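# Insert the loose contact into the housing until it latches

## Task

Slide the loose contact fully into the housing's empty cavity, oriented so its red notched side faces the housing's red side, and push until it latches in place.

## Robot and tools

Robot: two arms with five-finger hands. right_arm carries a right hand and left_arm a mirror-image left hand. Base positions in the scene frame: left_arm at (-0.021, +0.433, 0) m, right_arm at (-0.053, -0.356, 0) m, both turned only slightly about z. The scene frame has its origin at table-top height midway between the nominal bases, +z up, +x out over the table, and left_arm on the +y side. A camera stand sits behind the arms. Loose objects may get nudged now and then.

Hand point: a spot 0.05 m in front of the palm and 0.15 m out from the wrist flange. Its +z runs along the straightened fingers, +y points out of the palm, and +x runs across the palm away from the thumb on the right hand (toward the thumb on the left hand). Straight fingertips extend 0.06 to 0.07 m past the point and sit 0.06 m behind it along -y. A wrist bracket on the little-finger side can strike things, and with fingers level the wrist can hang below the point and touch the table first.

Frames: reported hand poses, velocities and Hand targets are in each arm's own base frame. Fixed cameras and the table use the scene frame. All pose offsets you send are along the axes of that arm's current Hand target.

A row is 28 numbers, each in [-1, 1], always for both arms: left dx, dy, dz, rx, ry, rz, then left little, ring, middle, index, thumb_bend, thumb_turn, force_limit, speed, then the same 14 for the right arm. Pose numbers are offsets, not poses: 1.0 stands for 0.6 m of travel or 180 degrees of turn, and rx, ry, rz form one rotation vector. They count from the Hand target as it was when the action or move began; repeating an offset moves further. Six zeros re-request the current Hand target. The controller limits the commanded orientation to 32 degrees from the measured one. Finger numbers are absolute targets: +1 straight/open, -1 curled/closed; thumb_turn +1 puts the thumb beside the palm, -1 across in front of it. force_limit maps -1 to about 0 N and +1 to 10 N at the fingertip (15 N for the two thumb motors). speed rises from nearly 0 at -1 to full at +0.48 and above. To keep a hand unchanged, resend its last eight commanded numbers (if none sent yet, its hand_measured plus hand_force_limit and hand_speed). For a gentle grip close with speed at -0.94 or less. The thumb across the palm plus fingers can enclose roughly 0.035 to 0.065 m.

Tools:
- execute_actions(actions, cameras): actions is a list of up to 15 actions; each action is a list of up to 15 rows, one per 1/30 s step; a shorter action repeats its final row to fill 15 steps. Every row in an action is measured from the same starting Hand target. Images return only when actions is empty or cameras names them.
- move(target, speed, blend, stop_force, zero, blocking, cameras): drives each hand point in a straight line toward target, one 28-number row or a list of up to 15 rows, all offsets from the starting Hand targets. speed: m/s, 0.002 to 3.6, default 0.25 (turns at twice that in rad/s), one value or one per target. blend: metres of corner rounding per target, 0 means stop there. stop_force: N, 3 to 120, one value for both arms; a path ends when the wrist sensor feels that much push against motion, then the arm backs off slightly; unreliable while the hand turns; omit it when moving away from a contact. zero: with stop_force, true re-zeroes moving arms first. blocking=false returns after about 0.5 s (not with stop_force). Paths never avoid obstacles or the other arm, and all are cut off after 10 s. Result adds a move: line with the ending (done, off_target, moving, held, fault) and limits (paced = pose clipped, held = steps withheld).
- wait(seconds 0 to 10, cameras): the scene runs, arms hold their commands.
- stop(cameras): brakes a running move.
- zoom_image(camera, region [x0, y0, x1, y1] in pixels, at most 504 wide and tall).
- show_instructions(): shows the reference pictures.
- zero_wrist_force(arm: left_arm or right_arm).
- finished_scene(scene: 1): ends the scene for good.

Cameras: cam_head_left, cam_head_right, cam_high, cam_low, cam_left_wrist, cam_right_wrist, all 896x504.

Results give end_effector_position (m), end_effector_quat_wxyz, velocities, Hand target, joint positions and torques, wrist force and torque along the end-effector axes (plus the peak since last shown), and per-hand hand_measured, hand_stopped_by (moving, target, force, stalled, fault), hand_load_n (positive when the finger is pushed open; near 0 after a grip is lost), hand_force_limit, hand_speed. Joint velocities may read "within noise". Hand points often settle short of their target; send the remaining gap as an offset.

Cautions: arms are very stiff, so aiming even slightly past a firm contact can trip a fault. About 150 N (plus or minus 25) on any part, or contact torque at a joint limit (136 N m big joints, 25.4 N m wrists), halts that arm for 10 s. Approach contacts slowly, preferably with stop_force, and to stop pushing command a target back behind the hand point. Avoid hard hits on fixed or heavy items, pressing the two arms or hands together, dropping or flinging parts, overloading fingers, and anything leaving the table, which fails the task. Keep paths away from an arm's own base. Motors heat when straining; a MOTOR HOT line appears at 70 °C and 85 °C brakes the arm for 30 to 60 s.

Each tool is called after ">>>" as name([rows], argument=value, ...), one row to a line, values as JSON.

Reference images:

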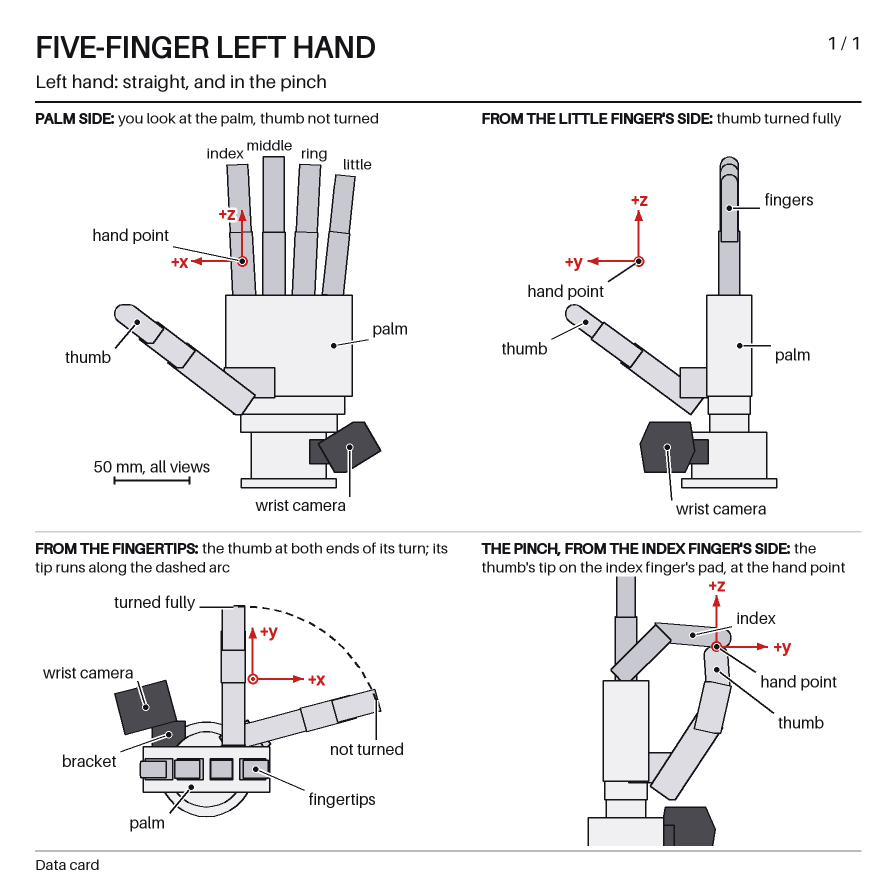

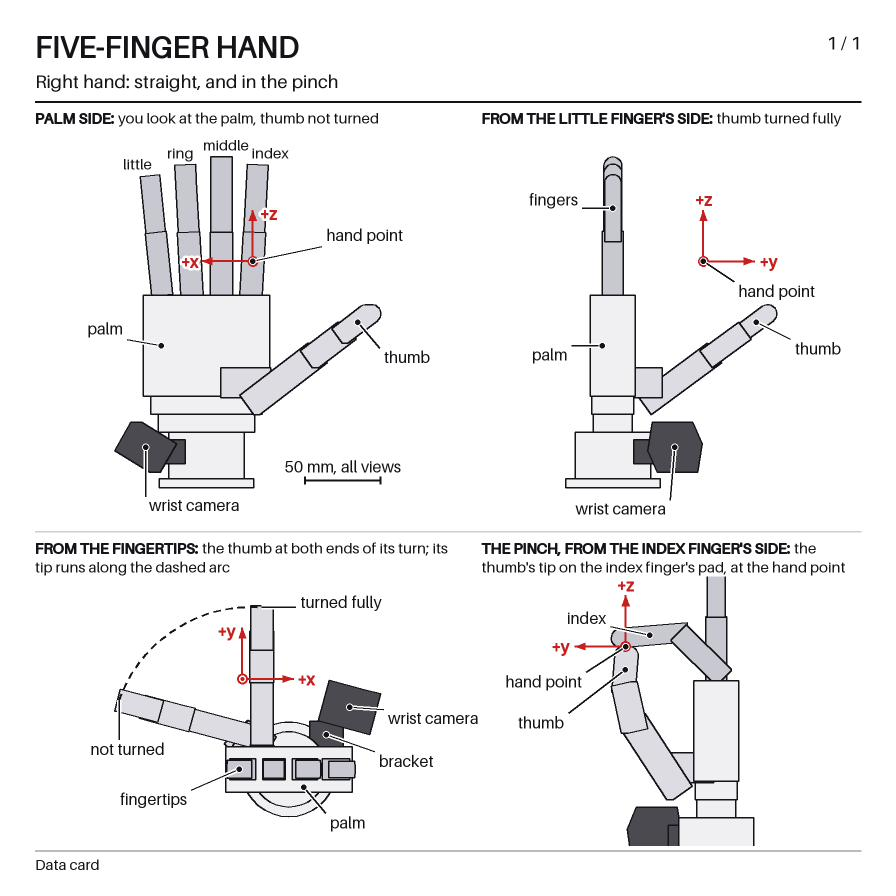

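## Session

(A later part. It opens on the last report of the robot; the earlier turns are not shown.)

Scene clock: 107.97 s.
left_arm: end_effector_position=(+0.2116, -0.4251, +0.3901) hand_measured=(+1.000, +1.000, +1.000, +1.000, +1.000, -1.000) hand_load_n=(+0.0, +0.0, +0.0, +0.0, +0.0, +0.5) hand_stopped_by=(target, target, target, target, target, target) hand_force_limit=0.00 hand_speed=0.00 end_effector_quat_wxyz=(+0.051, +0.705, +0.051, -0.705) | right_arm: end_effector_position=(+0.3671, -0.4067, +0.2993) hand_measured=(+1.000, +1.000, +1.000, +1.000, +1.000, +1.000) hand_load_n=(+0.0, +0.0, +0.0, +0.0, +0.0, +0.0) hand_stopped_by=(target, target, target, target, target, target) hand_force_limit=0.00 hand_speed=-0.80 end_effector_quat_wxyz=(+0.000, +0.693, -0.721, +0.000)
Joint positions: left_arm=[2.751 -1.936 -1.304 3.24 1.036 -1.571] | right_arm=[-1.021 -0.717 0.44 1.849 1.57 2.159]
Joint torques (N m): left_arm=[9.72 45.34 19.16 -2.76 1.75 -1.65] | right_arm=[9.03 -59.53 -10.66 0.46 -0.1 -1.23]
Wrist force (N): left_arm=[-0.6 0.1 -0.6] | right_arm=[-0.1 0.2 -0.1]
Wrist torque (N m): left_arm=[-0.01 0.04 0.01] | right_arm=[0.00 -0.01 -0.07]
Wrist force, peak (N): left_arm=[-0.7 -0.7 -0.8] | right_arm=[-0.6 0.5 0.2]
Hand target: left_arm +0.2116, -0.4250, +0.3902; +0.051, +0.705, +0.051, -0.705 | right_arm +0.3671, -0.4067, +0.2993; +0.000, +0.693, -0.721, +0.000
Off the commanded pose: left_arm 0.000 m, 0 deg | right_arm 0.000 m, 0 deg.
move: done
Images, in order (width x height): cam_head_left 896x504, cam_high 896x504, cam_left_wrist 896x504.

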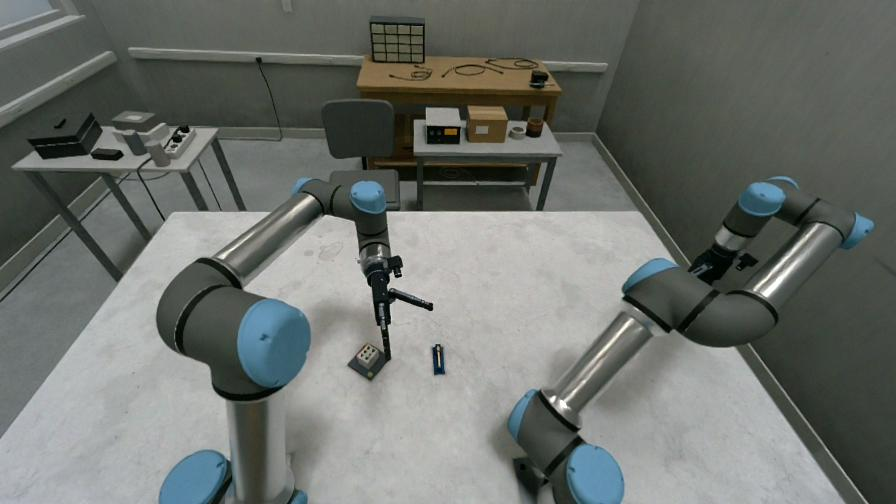

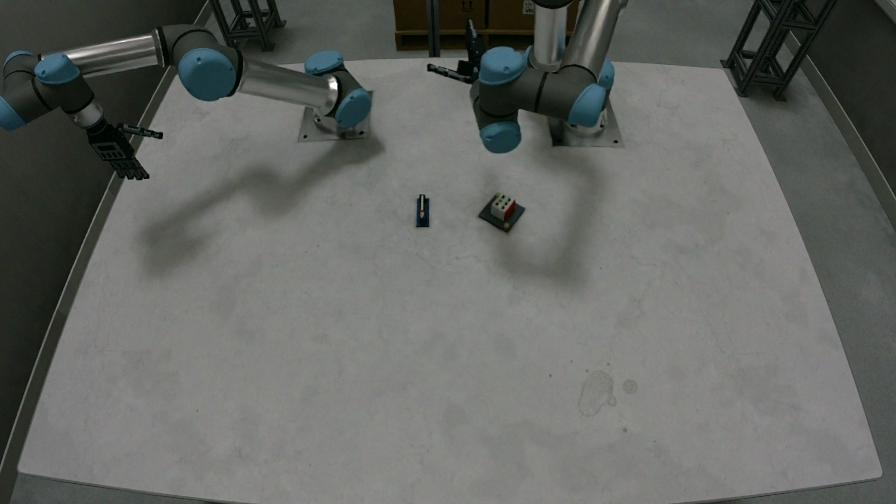

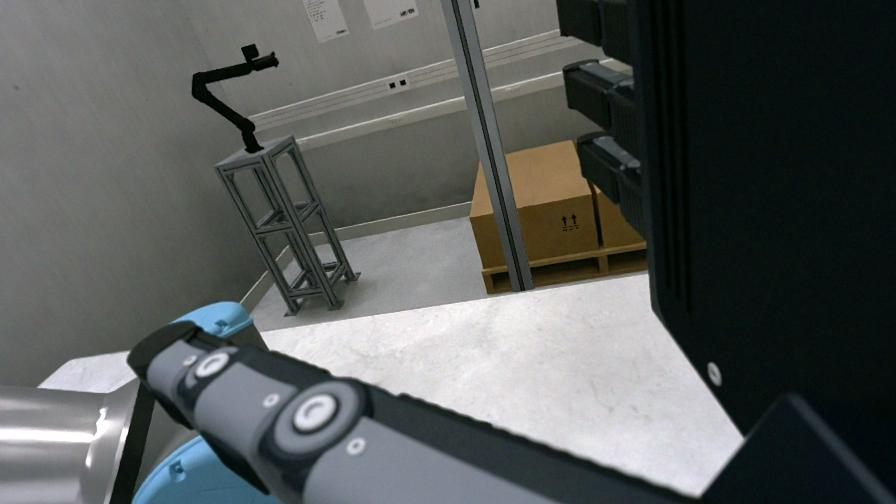

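>>> move(target=[0.5087,0.0558,-0.2028,0.234,0.4902,-0.1592,1,1,1,0,0.3,-0.53,0,0, 0.17,0.2987,0,0,0,0,1,1,1,1,1,1,0,-0.8], speed=0.4, cameras=["cam_head_left","cam_high","cam_left_wrist"])

Scene clock: 119.63 s.
left_arm: end_effector_position=(+0.3366, -0.4408, +0.0849) hand_measured=(+1.000, +1.000, +1.000, +0.000, +0.300, -0.530) hand_load_n=(+0.0, +0.0, +0.0, +0.0, +0.0, +0.0) hand_stopped_by=(target, target, target, target, target, target) hand_force_limit=0.00 hand_speed=0.00 end_effector_quat_wxyz=(-0.383, +0.924, -0.006, +0.002) | right_arm: end_effector_position=(+0.1839, -0.5017, +0.2992) hand_measured=(+1.000, +1.000, +1.000, +1.000, +1.000, +1.000) hand_load_n=(+0.0, +0.0, +0.0, +0.0, +0.0, +0.0) hand_stopped_by=(target, target, target, target, target, target) hand_force_limit=0.00 hand_speed=-0.80 end_effector_quat_wxyz=(+0.000, +0.693, -0.721, +0.000)
Joint positions: left_arm=[2.264 -2.071 -1.52 4.512 2.047 -2.598] | right_arm=[-1.374 -0.831 0.644 1.759 1.571 1.807]
Joint torques (N m): left_arm=[10.02 45.84 25.66 1.04 2.27 -0.08] | right_arm=[13.83 -52.03 -11.82 2.7 -1.09 0.99]
Wrist force (N): left_arm=[-0.1 -0.3 0.5] | right_arm=[-0.2 0.7 -0.1]
Wrist torque (N m): left_arm=[-0.04 0.05 -0.10] | right_arm=[0.09 0.02 -0.05]
Wrist force, peak (N): left_arm=[-0.2 0.7 1.2] | right_arm=[-0.1 1.1 0.0]
Hand target: left_arm +0.3367, -0.4407, +0.0849; -0.383, +0.924, -0.006, +0.002 | right_arm +0.1840, -0.5016, +0.2992; +0.000, +0.693, -0.721, +0.000
Off the commanded pose: left_arm 0.000 m, 0 deg | right_arm 0.000 m, 0 deg.
move: done
Images, in order (width x height): cam_head_left 896x504, cam_high 896x504, cam_left_wrist 896x504.

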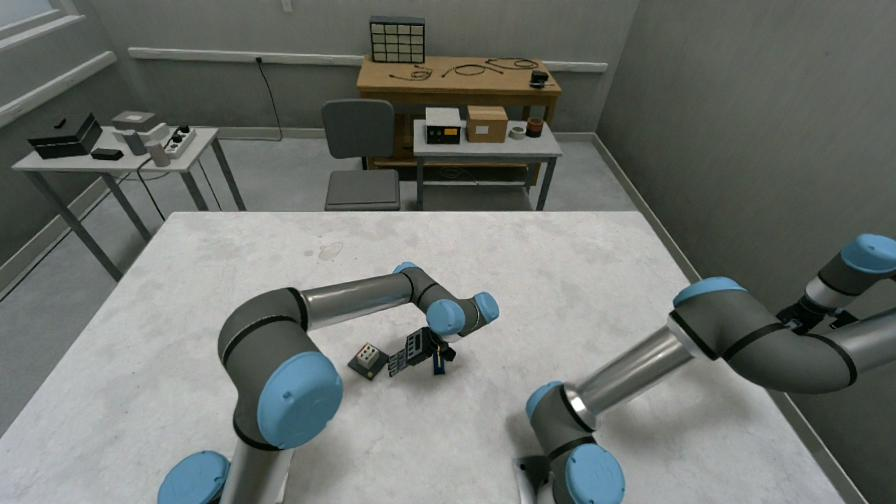

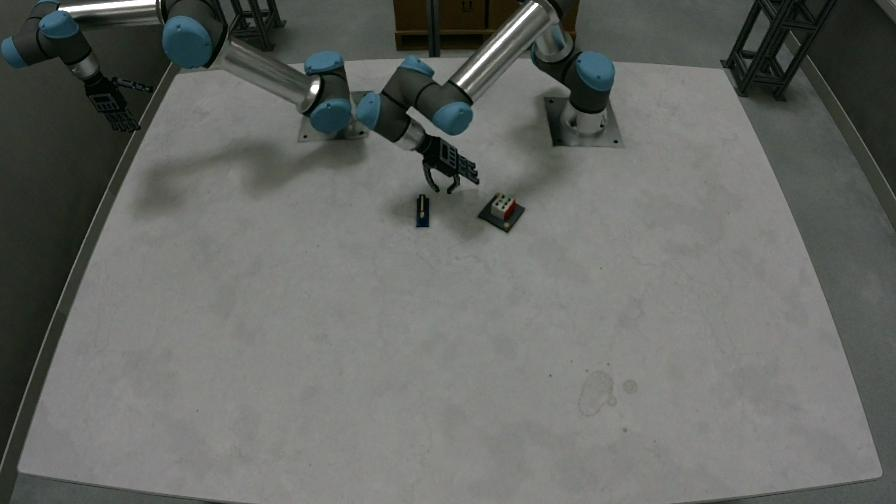

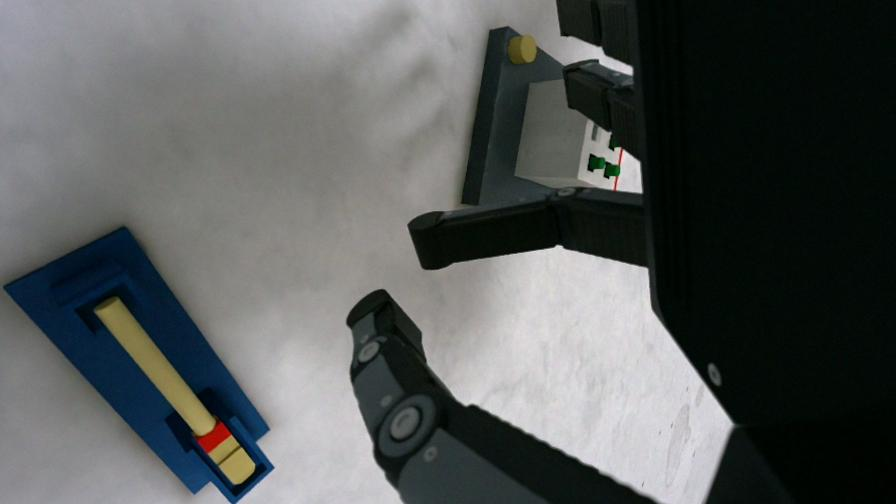

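>>> zoom_image(camera="cam_left_wrist", region=[0, 210, 290, 504])

>>> zoom_image(camera="cam_left_wrist", region=[320, 180, 660, 400])

Scaled by 1.714.

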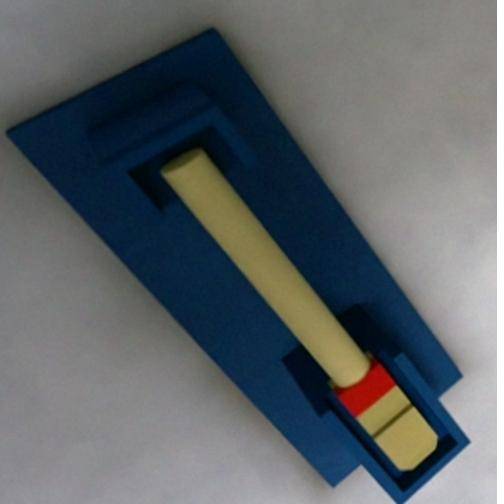

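Scaled by 1.482.

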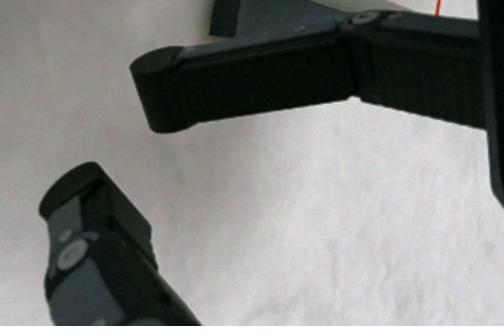

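>>> move(target=[0.0083,0.0833,-0.005,0,0,0,1,1,1,0,0.3,-0.53,0,0, 0,0,0,0,0,0,1,1,1,1,1,1,0,-0.8], speed=0.15, cameras=["cam_high","cam_left_wrist"])

>>> zoom_image(camera="cam_left_wrist", region=[180, 180, 500, 440])

Scene clock: 123.33 s.
left_arm: end_effector_position=(+0.3411, -0.4783, +0.0517) hand_measured=(+1.000, +1.000, +1.000, +0.000, +0.300, -0.530) hand_load_n=(+0.0, +0.0, +0.0, +0.0, +0.0, -0.5) hand_stopped_by=(target, target, target, target, target, target) hand_force_limit=0.00 hand_speed=0.00 end_effector_quat_wxyz=(-0.383, +0.924, -0.006, +0.002) | right_arm: end_effector_position=(+0.1840, -0.5016, +0.2992) hand_measured=(+1.000, +1.000, +1.000, +1.000, +1.000, +1.000) hand_load_n=(+0.0, +0.0, +0.0, +0.0, +0.0, +0.0) hand_stopped_by=(target, target, target, target, target, target) hand_force_limit=0.00 hand_speed=-0.80 end_effector_quat_wxyz=(+0.000, +0.693, -0.721, +0.000)
Joint positions: left_arm=[2.233 -2.183 -1.429 4.52 2.029 -2.625] | right_arm=[-1.373 -0.831 0.644 1.759 1.57 1.807]
Joint torques (N m): left_arm=[13.4 44.9 14.37 -1.4 3.37 2.19] | right_arm=[13.5 -57.61 -10.94 0.29 -1.38 -1.27]
Wrist force (N): left_arm=[-0.2 -0.1 0.5] | right_arm=[-0.2 0.6 0.0]
Wrist torque (N m): left_arm=[-0.01 0.08 -0.01] | right_arm=[0.07 0.01 -0.05]
Wrist force, peak (N): left_arm=[-0.1 -1.1 0.9] | right_arm=[-0.3 0.8 -0.4]
Hand target: left_arm +0.3412, -0.4783, +0.0517; -0.383, +0.924, -0.006, +0.002 | right_arm +0.1840, -0.5016, +0.2992; +0.000, +0.693, -0.721, +0.000
Off the commanded pose: left_arm 0.000 m, 0 deg | right_arm 0.000 m, 0 deg.
move: done
Images, in order (width x height): cam_high 896x504, cam_left_wrist 896x504.

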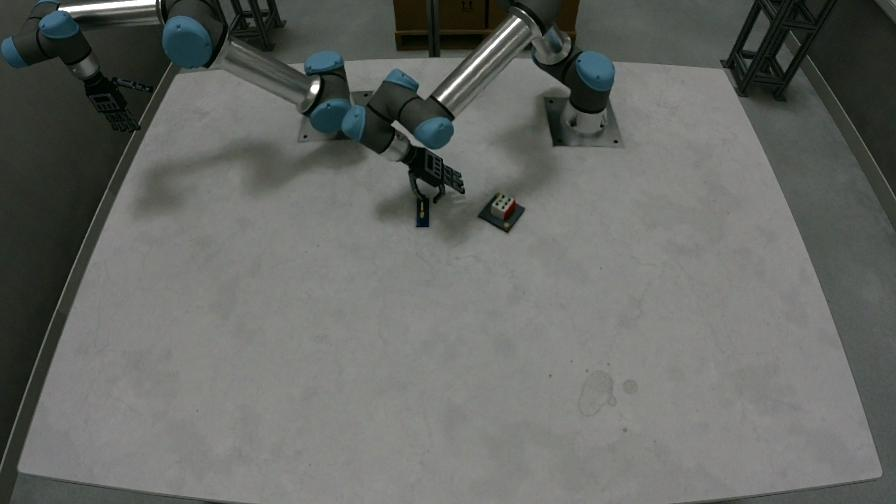

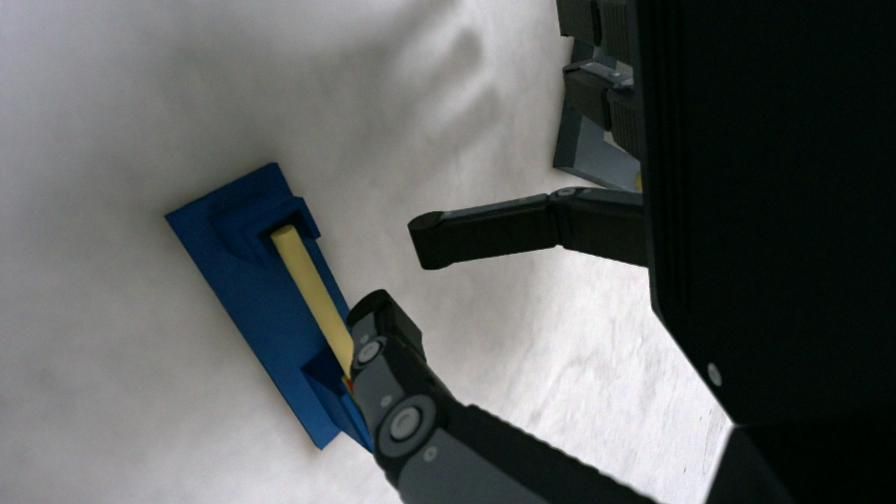

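Scaled by 1.575.

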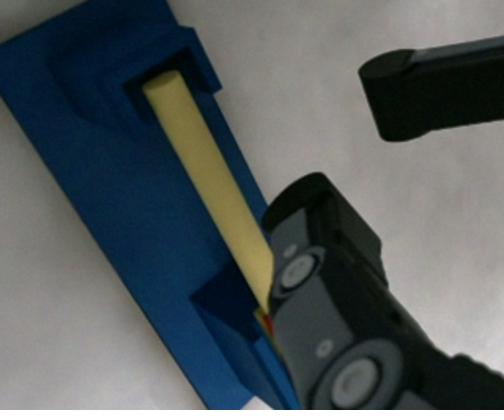

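>>> move(target=[0,0.0333,-0.006,0,0,0,1,1,1,0,0.5,-0.53,0,0, 0,0,0,0,0,0,1,1,1,1,1,1,0,-0.8], speed=0.1, cameras=["cam_high","cam_left_wrist"])

>>> zoom_image(camera="cam_left_wrist", region=[240, 140, 520, 400])

>>> zoom_image(camera="cam_high", region=[390, 140, 530, 240])

Scene clock: 126.30 s.
left_arm: end_effector_position=(+0.3408, -0.4951, +0.0401) hand_measured=(+1.000, +1.000, +1.000, +0.000, +0.500, -0.530) hand_load_n=(+0.0, +0.0, +0.0, +0.0, +0.0, -0.5) hand_stopped_by=(target, target, target, target, target, target) hand_force_limit=0.00 hand_speed=0.00 end_effector_quat_wxyz=(-0.383, +0.924, -0.006, +0.002) end_effector_velocity=(+0.000, +0.001, +0.003) end_effector_angular_velocity=(-0.001, -0.002, -0.001) | right_arm: end_effector_position=(+0.1840, -0.5016, +0.2992) hand_measured=(+1.000, +1.000, +1.000, +1.000, +1.000, +1.000) hand_load_n=(+0.0, +0.0, +0.0, +0.0, +0.0, +0.0) hand_stopped_by=(target, target, target, target, target, target) hand_force_limit=0.00 hand_speed=-0.80 end_effector_quat_wxyz=(+0.000, +0.693, -0.721, +0.000)
Joint positions: left_arm=[2.218 -2.228 -1.383 4.514 2.019 -2.639] | right_arm=[-1.373 -0.831 0.644 1.759 1.57 1.807]
Joint velocities: left_arm=[0.001 0.006 -0.003 0 0.002 0.001] | right_arm=[within noise]
Joint torques (N m): left_arm=[10.7 56.4 7.25 -0.07 1.02 1.34] | right_arm=[13.38 -56.96 -10.96 0.19 -1.31 -1.08]
Wrist force (N): left_arm=[-0.2 -0.2 0.1] | right_arm=[-0.1 0.6 0.1]
Wrist torque (N m): left_arm=[0.00 0.06 0.08] | right_arm=[0.06 0.00 -0.05]
Wrist force, peak (N): left_arm=[-0.2 0.6 0.4] | right_arm=[-0.6 0.8 -0.2]
Hand target: left_arm +0.3409, -0.4949, +0.0401; -0.383, +0.924, -0.006, +0.002 | right_arm +0.1840, -0.5016, +0.2992; +0.000, +0.693, -0.721, +0.000
Off the commanded pose: left_arm 0.000 m, 0 deg | right_arm 0.000 m, 0 deg.
move: done
Images, in order (width x height): cam_high 896x504, cam_left_wrist 896x504.

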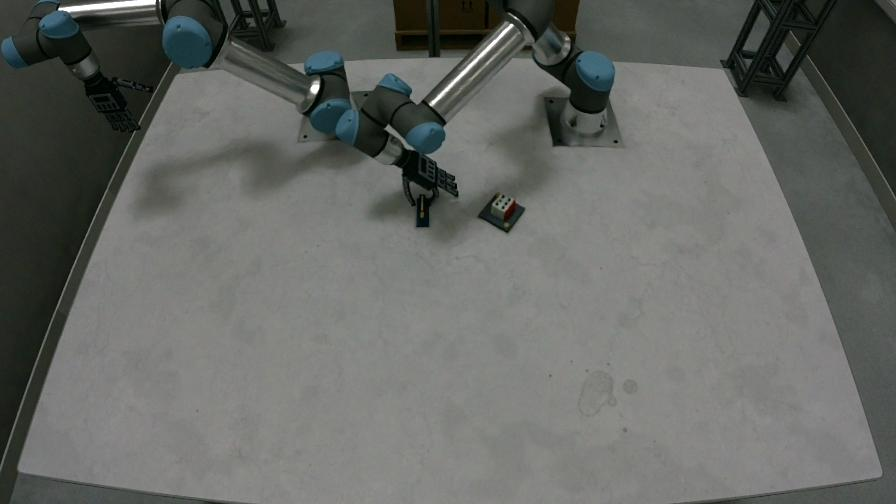

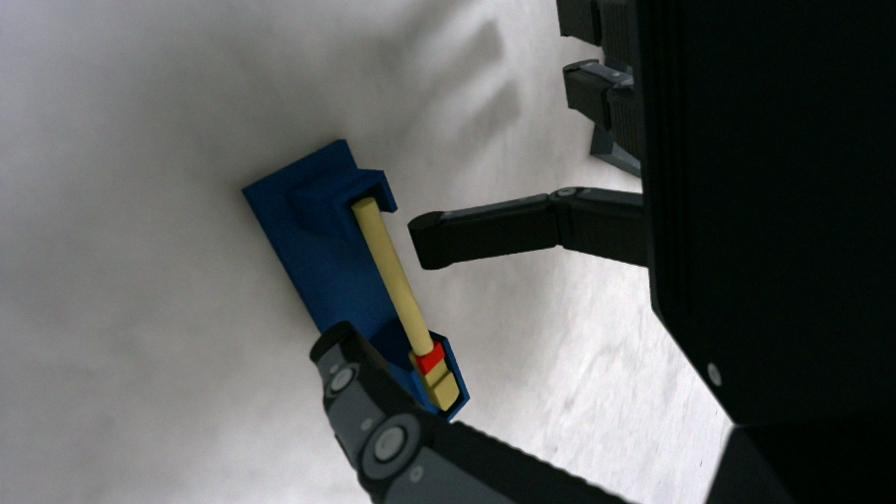

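Scaled by 1.800.

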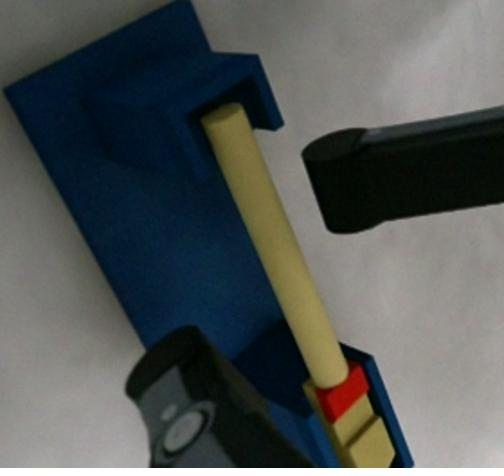

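Scaled by 3.600.

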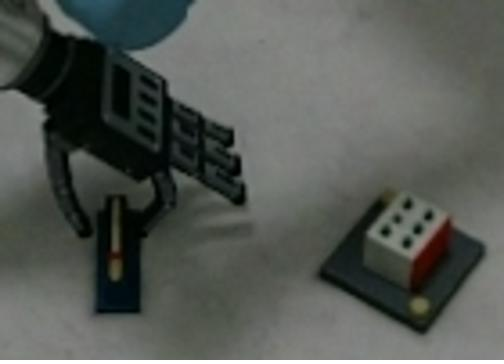

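>>> move(target=[0,0.0217,0,0,0,0,1,1,1,0,0.5,-0.53,0,0, 0,0,0,0,0,0,1,1,1,1,1,1,0,-0.8], speed=0.06, cameras=["cam_high","cam_left_wrist"])

>>> zoom_image(camera="cam_left_wrist", region=[280, 120, 540, 400])

>>> zoom_image(camera="cam_high", region=[390, 160, 470, 235])

Scene clock: 131.17 s.
left_arm: end_effector_position=(+0.3408, -0.5043, +0.0309) hand_measured=(+1.000, +1.000, +1.000, +0.000, +0.500, -0.530) hand_load_n=(+0.0, +0.5, +0.0, +0.0, -0.5, +0.0) hand_stopped_by=(target, target, target, target, target, target) hand_force_limit=0.00 hand_speed=0.00 end_effector_quat_wxyz=(-0.383, +0.924, -0.006, +0.002) | right_arm: end_effector_position=(+0.1840, -0.5016, +0.2992) hand_measured=(+1.000, +1.000, +1.000, +1.000, +1.000, +1.000) hand_load_n=(+0.0, +0.0, +0.5, +0.0, +0.0, +0.0) hand_stopped_by=(target, target, target, target, target, target) hand_force_limit=0.00 hand_speed=-0.80 end_effector_quat_wxyz=(+0.000, +0.693, -0.721, +0.000)
Joint positions: left_arm=[2.21 -2.256 -1.359 4.515 2.014 -2.646] | right_arm=[-1.373 -0.831 0.644 1.759 1.57 1.807]
Joint torques (N m): left_arm=[2.55 58.6 8.92 2.3 -0.56 -0.06] | right_arm=[13.24 -56.48 -11.81 0.25 -1.28 -0.86]
Wrist force (N): left_arm=[0.2 -0.1 0.1] | right_arm=[-0.2 0.4 0.1]
Wrist torque (N m): left_arm=[0.03 0.00 0.10] | right_arm=[0.02 0.01 -0.05]
Wrist force, peak (N): left_arm=[0.3 -0.7 0.7] | right_arm=[-0.2 0.9 -0.4]
Hand target: left_arm +0.3408, -0.5041, +0.0309; -0.383, +0.924, -0.006, +0.002 | right_arm +0.1840, -0.5016, +0.2992; +0.000, +0.693, -0.721, +0.000
Off the commanded pose: left_arm 0.000 m, 0 deg | right_arm 0.000 m, 0 deg.
move: done
Images, in order (width x height): cam_high 896x504, cam_left_wrist 896x504.

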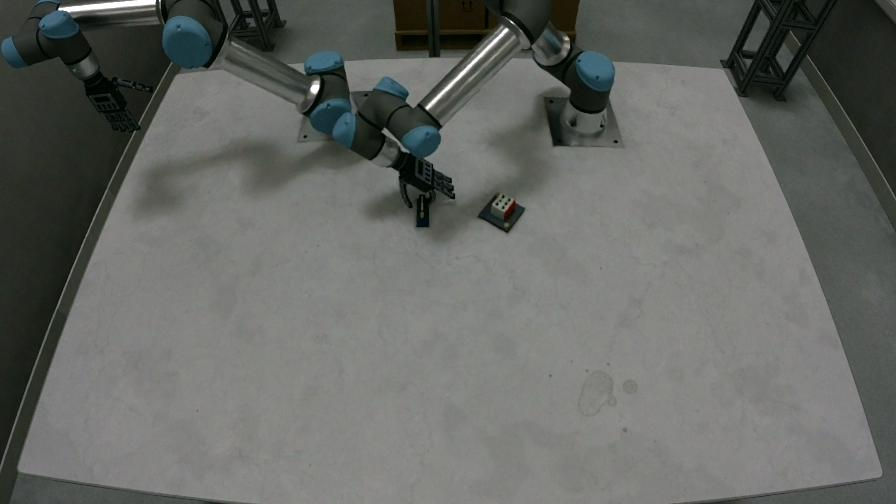

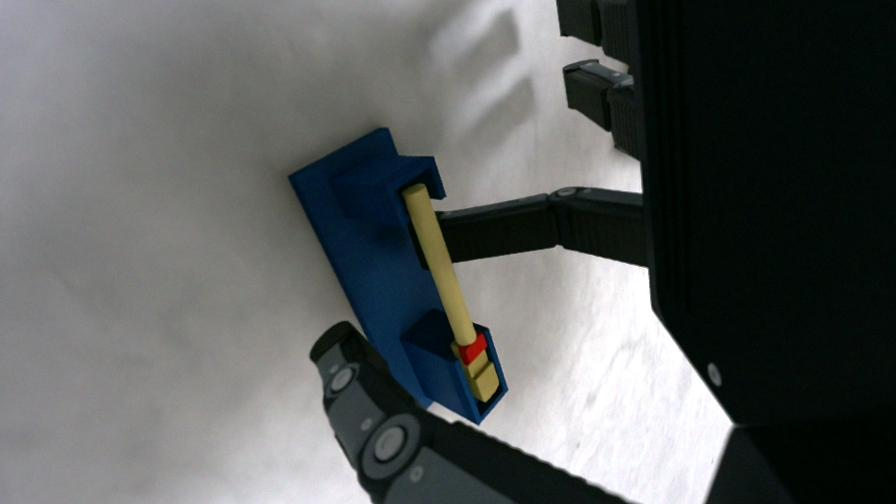

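Scaled by 1.800.

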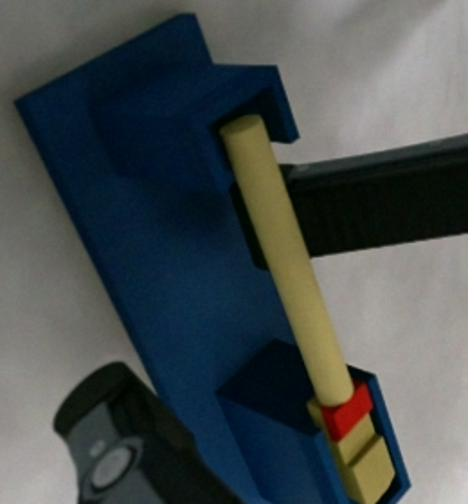

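Scaled by 6.300.

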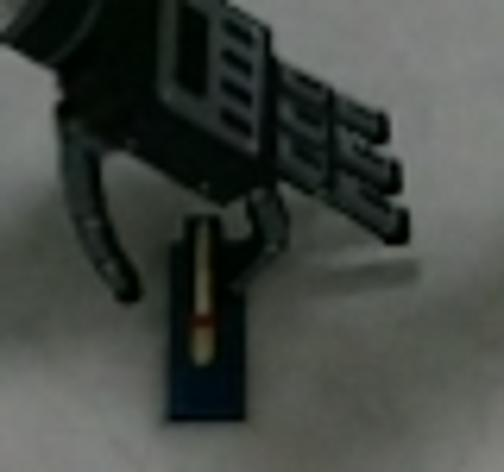

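>>> move(target=[-0.005,0,0,0,0,0,1,1,1,0,0.1,-0.53,0,-0.3, 0,0,0,0,0,0,1,1,1,1,1,1,0,-0.8], speed=0.06, cameras=["cam_high","cam_left_wrist","cam_low"])

>>> zoom_image(camera="cam_left_wrist", region=[320, 120, 540, 360])

>>> zoom_image(camera="cam_low", region=[330, 180, 430, 250])

Scene clock: 136.40 s.
left_arm: end_effector_position=(+0.3378, -0.5041, +0.0309) hand_measured=(+1.000, +1.000, +1.000, +0.000, +0.100, -0.530) hand_load_n=(+0.0, +0.0, +0.0, +0.0, +0.5, +0.5) hand_stopped_by=(target, target, target, target, target, target) hand_force_limit=0.00 hand_speed=-0.30 end_effector_quat_wxyz=(-0.383, +0.924, -0.006, +0.002) | right_arm: end_effector_position=(+0.1840, -0.5016, +0.2992) hand_measured=(+1.000, +1.000, +1.000, +1.000, +1.000, +1.000) hand_load_n=(+0.0, +0.0, +0.0, +0.0, -0.5, +0.0) hand_stopped_by=(target, target, target, target, target, target) hand_force_limit=0.00 hand_speed=-0.80 end_effector_quat_wxyz=(+0.000, +0.693, -0.721, +0.000)
Joint positions: left_arm=[2.207 -2.253 -1.364 4.516 2.012 -2.649] | right_arm=[-1.373 -0.831 0.644 1.759 1.57 1.807]
Joint torques (N m): left_arm=[-8.05 53.45 14.75 3.49 -1.48 -1.4] | right_arm=[13.02 -56.61 -10.91 0.14 -1.17 -0.55]
Wrist force (N): left_arm=[-0.3 -0.1 0.2] | right_arm=[-0.2 0.3 -0.1]
Wrist torque (N m): left_arm=[0.01 0.07 0.07] | right_arm=[0.03 0.01 -0.06]
Wrist force, peak (N): left_arm=[0.0 -0.3 0.4] | right_arm=[-0.3 0.9 -0.2]
Hand target: left_arm +0.3378, -0.5041, +0.0309; -0.383, +0.924, -0.006, +0.002 | right_arm +0.1840, -0.5016, +0.2992; +0.000, +0.693, -0.721, +0.000
Off the commanded pose: left_arm 0.000 m, 0 deg | right_arm 0.000 m, 0 deg.
move: done
Images, in order (width x height): cam_high 896x504, cam_low 896x504, cam_left_wrist 896x504.

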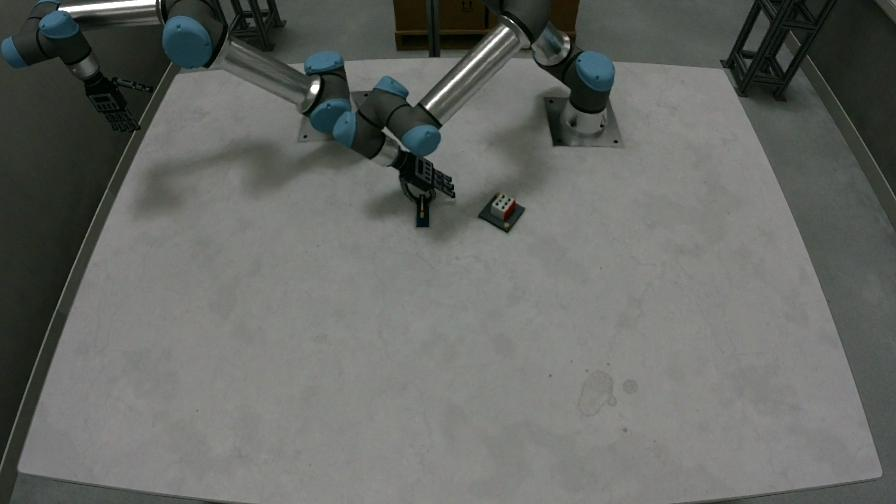

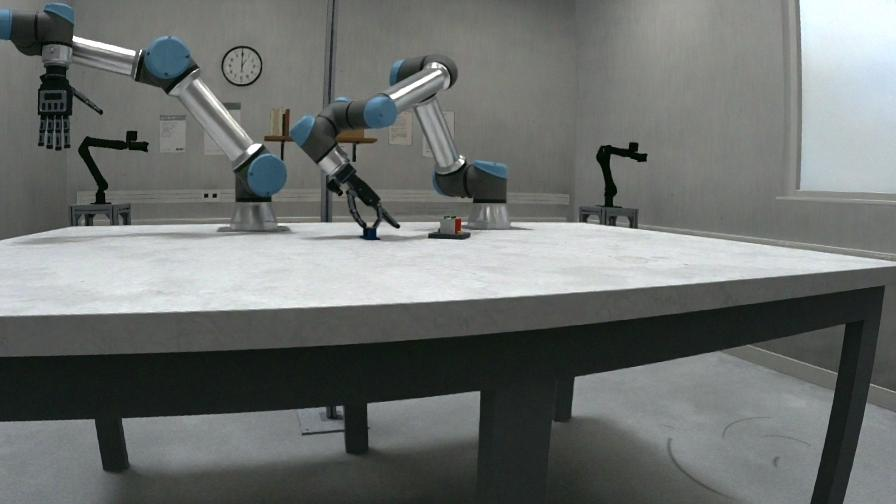

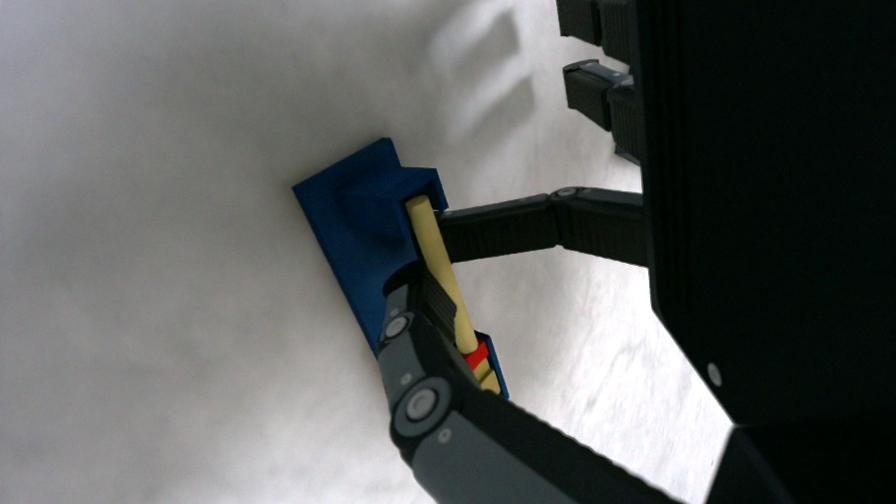

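Scaled by 2.100.

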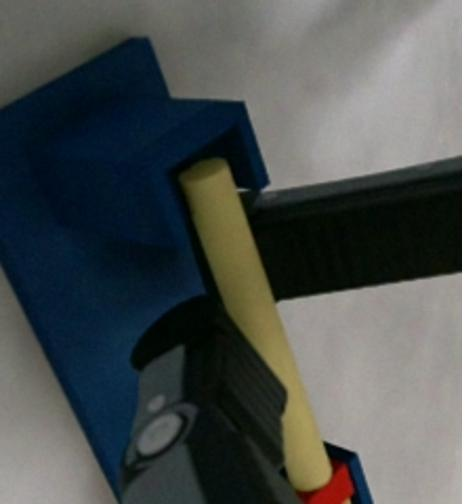

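Scaled by 5.040.

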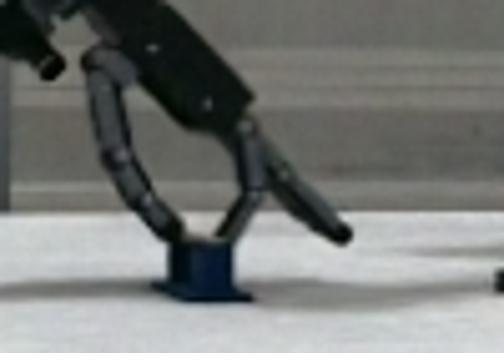

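>>> move(target=[0,0,0,0,0,0,1,1,1,0,0.1,-0.2,0,-0.3, 0,0,0,0,0,0,1,1,1,1,1,1,0,-0.8], speed=0.06, cameras=["cam_left_wrist"])

>>> zoom_image(camera="cam_left_wrist", region=[320, 120, 540, 360])

Scene clock: 139.10 s.
left_arm: end_effector_position=(+0.3378, -0.5041, +0.0309) hand_measured=(+1.000, +1.000, +1.000, +0.000, +0.100, -0.200) hand_load_n=(+0.0, +0.0, +0.0, +0.0, +0.0, +0.0) hand_stopped_by=(target, target, target, target, target, target) hand_force_limit=0.00 hand_speed=-0.30 end_effector_quat_wxyz=(-0.383, +0.924, -0.006, +0.002) | right_arm: end_effector_position=(+0.1840, -0.5016, +0.2992) hand_measured=(+1.000, +1.000, +1.000, +1.000, +1.000, +1.000) hand_load_n=(+0.0, +0.0, +0.0, +0.0, +0.0, +0.0) hand_stopped_by=(target, target, target, target, target, target) hand_force_limit=0.00 hand_speed=-0.80 end_effector_quat_wxyz=(+0.000, +0.693, -0.721, +0.000)
Joint positions: left_arm=[2.207 -2.253 -1.364 4.516 2.012 -2.649] | right_arm=[-1.373 -0.831 0.644 1.759 1.57 1.807]
Joint torques (N m): left_arm=[9.81 46.6 28.6 2.01 2.44 1.75] | right_arm=[13.1 -56.16 -12.27 0.34 -1.26 -0.57]
Wrist force (N): left_arm=[-0.1 -0.2 0.2] | right_arm=[-0.4 0.5 -0.1]
Wrist torque (N m): left_arm=[0.00 0.04 0.09] | right_arm=[0.05 0.04 -0.06]
Wrist force, peak (N): left_arm=[-0.1 0.0 0.5] | right_arm=[-0.4 0.8 0.1]
Hand target: left_arm +0.3378, -0.5041, +0.0309; -0.383, +0.924, -0.006, +0.002 | right_arm +0.1840, -0.5016, +0.2992; +0.000, +0.693, -0.721, +0.000
Off the commanded pose: left_arm 0.000 m, 0 deg | right_arm 0.000 m, 0 deg.
move: done
Images, in order (width x height): cam_left_wrist 896x504.

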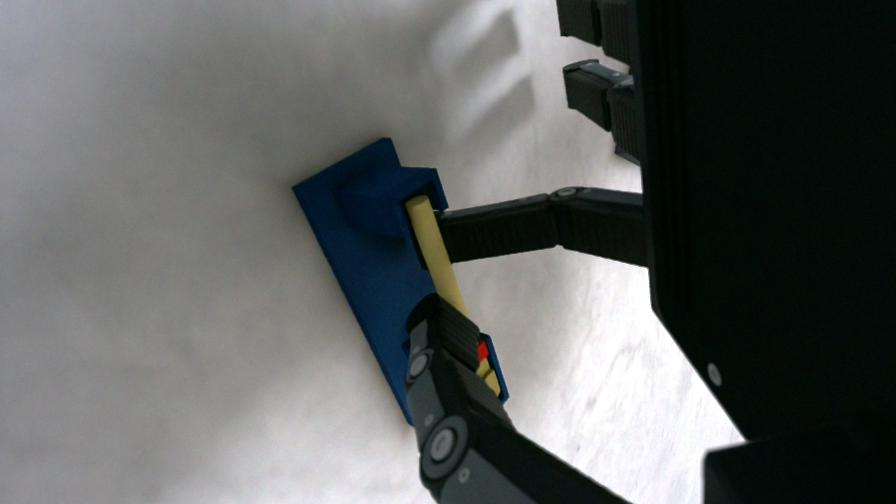

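Scaled by 2.100.

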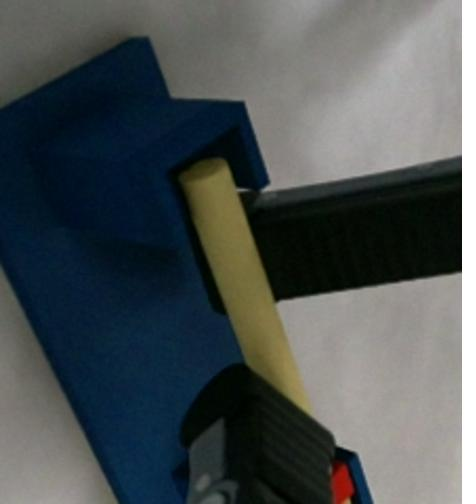

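>>> move(target=[0,0,0.0075,0,0,0,1,1,1,0,0.1,-0.2,0,-0.3, 0,0,0,0,0,0,1,1,1,1,1,1,0,-0.8], speed=0.04, cameras=["cam_left_wrist"])

>>> zoom_image(camera="cam_left_wrist", region=[320, 120, 540, 360])

Scene clock: 143.40 s.
left_arm: end_effector_position=(+0.3378, -0.5009, +0.0277) hand_measured=(+1.000, +1.000, +1.000, +0.000, +0.100, -0.200) hand_load_n=(+0.0, +0.0, +0.0, +0.0, +0.0, +0.0) hand_stopped_by=(target, target, target, target, target, target) hand_force_limit=0.00 hand_speed=-0.30 end_effector_quat_wxyz=(-0.383, +0.924, -0.006, +0.002) | right_arm: end_effector_position=(+0.1840, -0.5016, +0.2992) hand_measured=(+1.000, +1.000, +1.000, +1.000, +1.000, +1.000) hand_load_n=(+0.0, +0.0, +0.0, +0.0, +0.0, +0.0) hand_stopped_by=(target, target, target, target, target, target) hand_force_limit=0.00 hand_speed=-0.80 end_effector_quat_wxyz=(+0.000, +0.693, -0.721, +0.000)
Joint positions: left_arm=[2.21 -2.251 -1.379 4.528 2.014 -2.646] | right_arm=[-1.373 -0.831 0.644 1.759 1.57 1.807]
Joint torques (N m): left_arm=[8.53 54.46 24.06 0.54 2.65 1.64] | right_arm=[12.89 -56.91 -11.45 0.27 -0.99 -0.26]
Wrist force (N): left_arm=[-0.2 0.0 0.1] | right_arm=[-0.1 0.4 0.0]
Wrist torque (N m): left_arm=[0.03 0.04 -0.10] | right_arm=[0.05 -0.01 -0.04]
Wrist force, peak (N): left_arm=[-0.2 -0.5 -1.5] | right_arm=[-0.3 0.8 -0.3]
Hand target: left_arm +0.3378, -0.5009, +0.0277; -0.383, +0.924, -0.006, +0.002 | right_arm +0.1840, -0.5016, +0.2992; +0.000, +0.693, -0.721, +0.000
Off the commanded pose: left_arm 0.000 m, 0 deg | right_arm 0.000 m, 0 deg.
move: done
Images, in order (width x height): cam_left_wrist 896x504.

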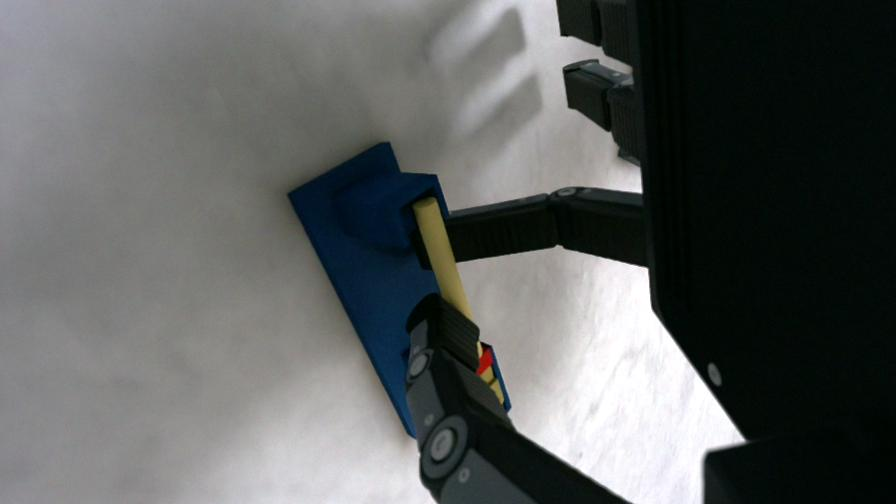

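Scaled by 2.100.

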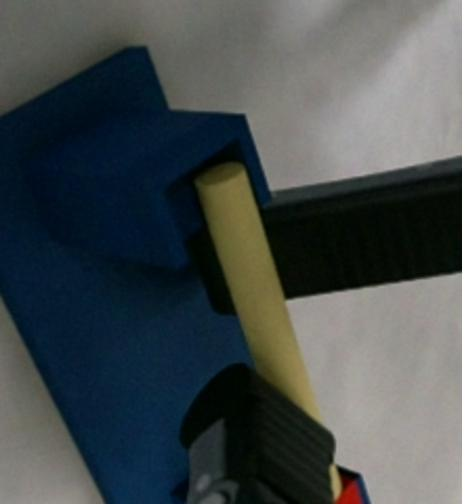

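>>> move(target=[0,0,0.0058,0,0,0,1,1,1,-0.06,0.0,-0.2,-0.5,-0.5, 0,0,0,0,0,0,1,1,1,1,1,1,0,-0.8], speed=0.04, cameras=["cam_left_wrist","cam_low"])

>>> zoom_image(camera="cam_left_wrist", region=[320, 120, 540, 360])

Scene clock: 144.87 s.
left_arm: end_effector_position=(+0.3379, -0.4986, +0.0255) hand_measured=(+1.000, +1.000, +1.000, -0.060, +0.012, -0.200) hand_load_n=(+0.0, +0.0, +0.0, +0.0, +8.5, -3.0) hand_stopped_by=(target, target, target, target, force, target) hand_force_limit=-0.50 hand_speed=-0.50 end_effector_quat_wxyz=(-0.382, +0.924, -0.006, +0.003) | right_arm: end_effector_position=(+0.1840, -0.5016, +0.2992) hand_measured=(+1.000, +1.000, +1.000, +1.000, +1.000, +1.000) hand_load_n=(+0.0, +0.0, +0.0, +0.0, +0.0, +0.0) hand_stopped_by=(target, target, target, target, target, target) hand_force_limit=0.00 hand_speed=-0.80 end_effector_quat_wxyz=(+0.000, +0.693, -0.721, +0.000)
Joint positions: left_arm=[2.212 -2.248 -1.389 4.538 2.015 -2.644] | right_arm=[-1.373 -0.831 0.644 1.759 1.57 1.807]
Joint torques (N m): left_arm=[30.25 7.65 -19.59 -9.05 2.46 1.73] | right_arm=[13.44 -55.74 -11.55 0.15 -0.96 -0.07]
Wrist force (N): left_arm=[-6.3 -6.2 -70.4] | right_arm=[0.0 0.6 -0.2]
Wrist torque (N m): left_arm=[0.38 0.87 -0.20] | right_arm=[0.08 -0.02 -0.04]
Wrist force, peak (N): left_arm=[-6.4 -5.9 -70.4] | right_arm=[-0.2 0.8 0.2]
Hand target: left_arm +0.3379, -0.4985, +0.0253; -0.383, +0.924, -0.006, +0.002 | right_arm +0.1840, -0.5016, +0.2992; +0.000, +0.693, -0.721, +0.000
Off the commanded pose: left_arm 0.000 m, 0 deg | right_arm 0.000 m, 0 deg.
move: done
Images, in order (width x height): cam_low 896x504, cam_left_wrist 896x504.

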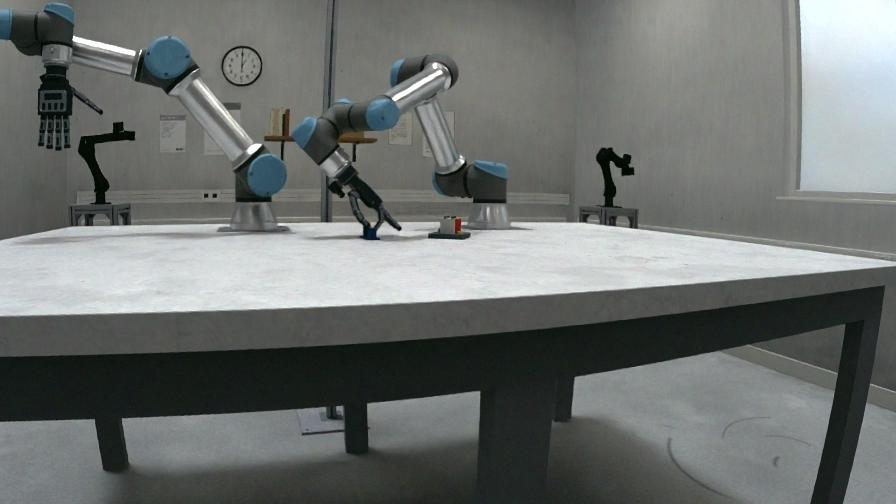

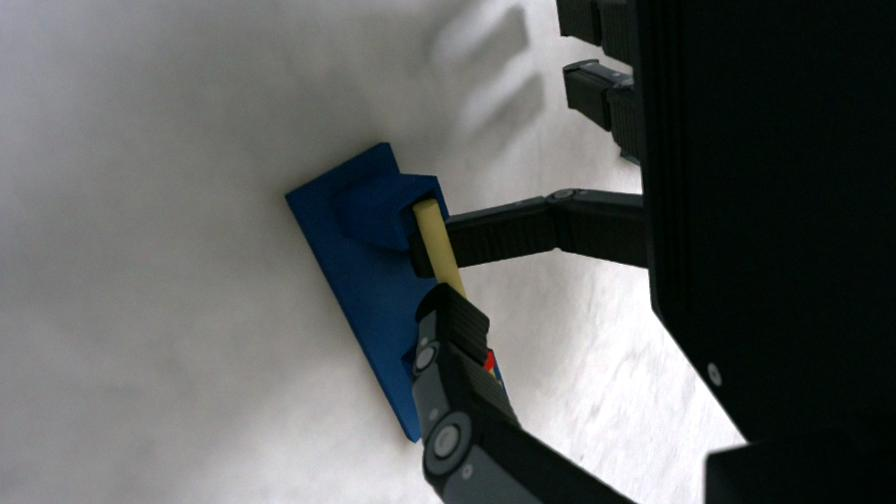

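Scaled by 2.100.

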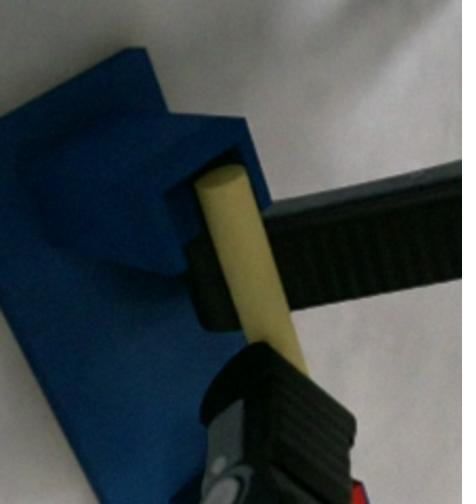

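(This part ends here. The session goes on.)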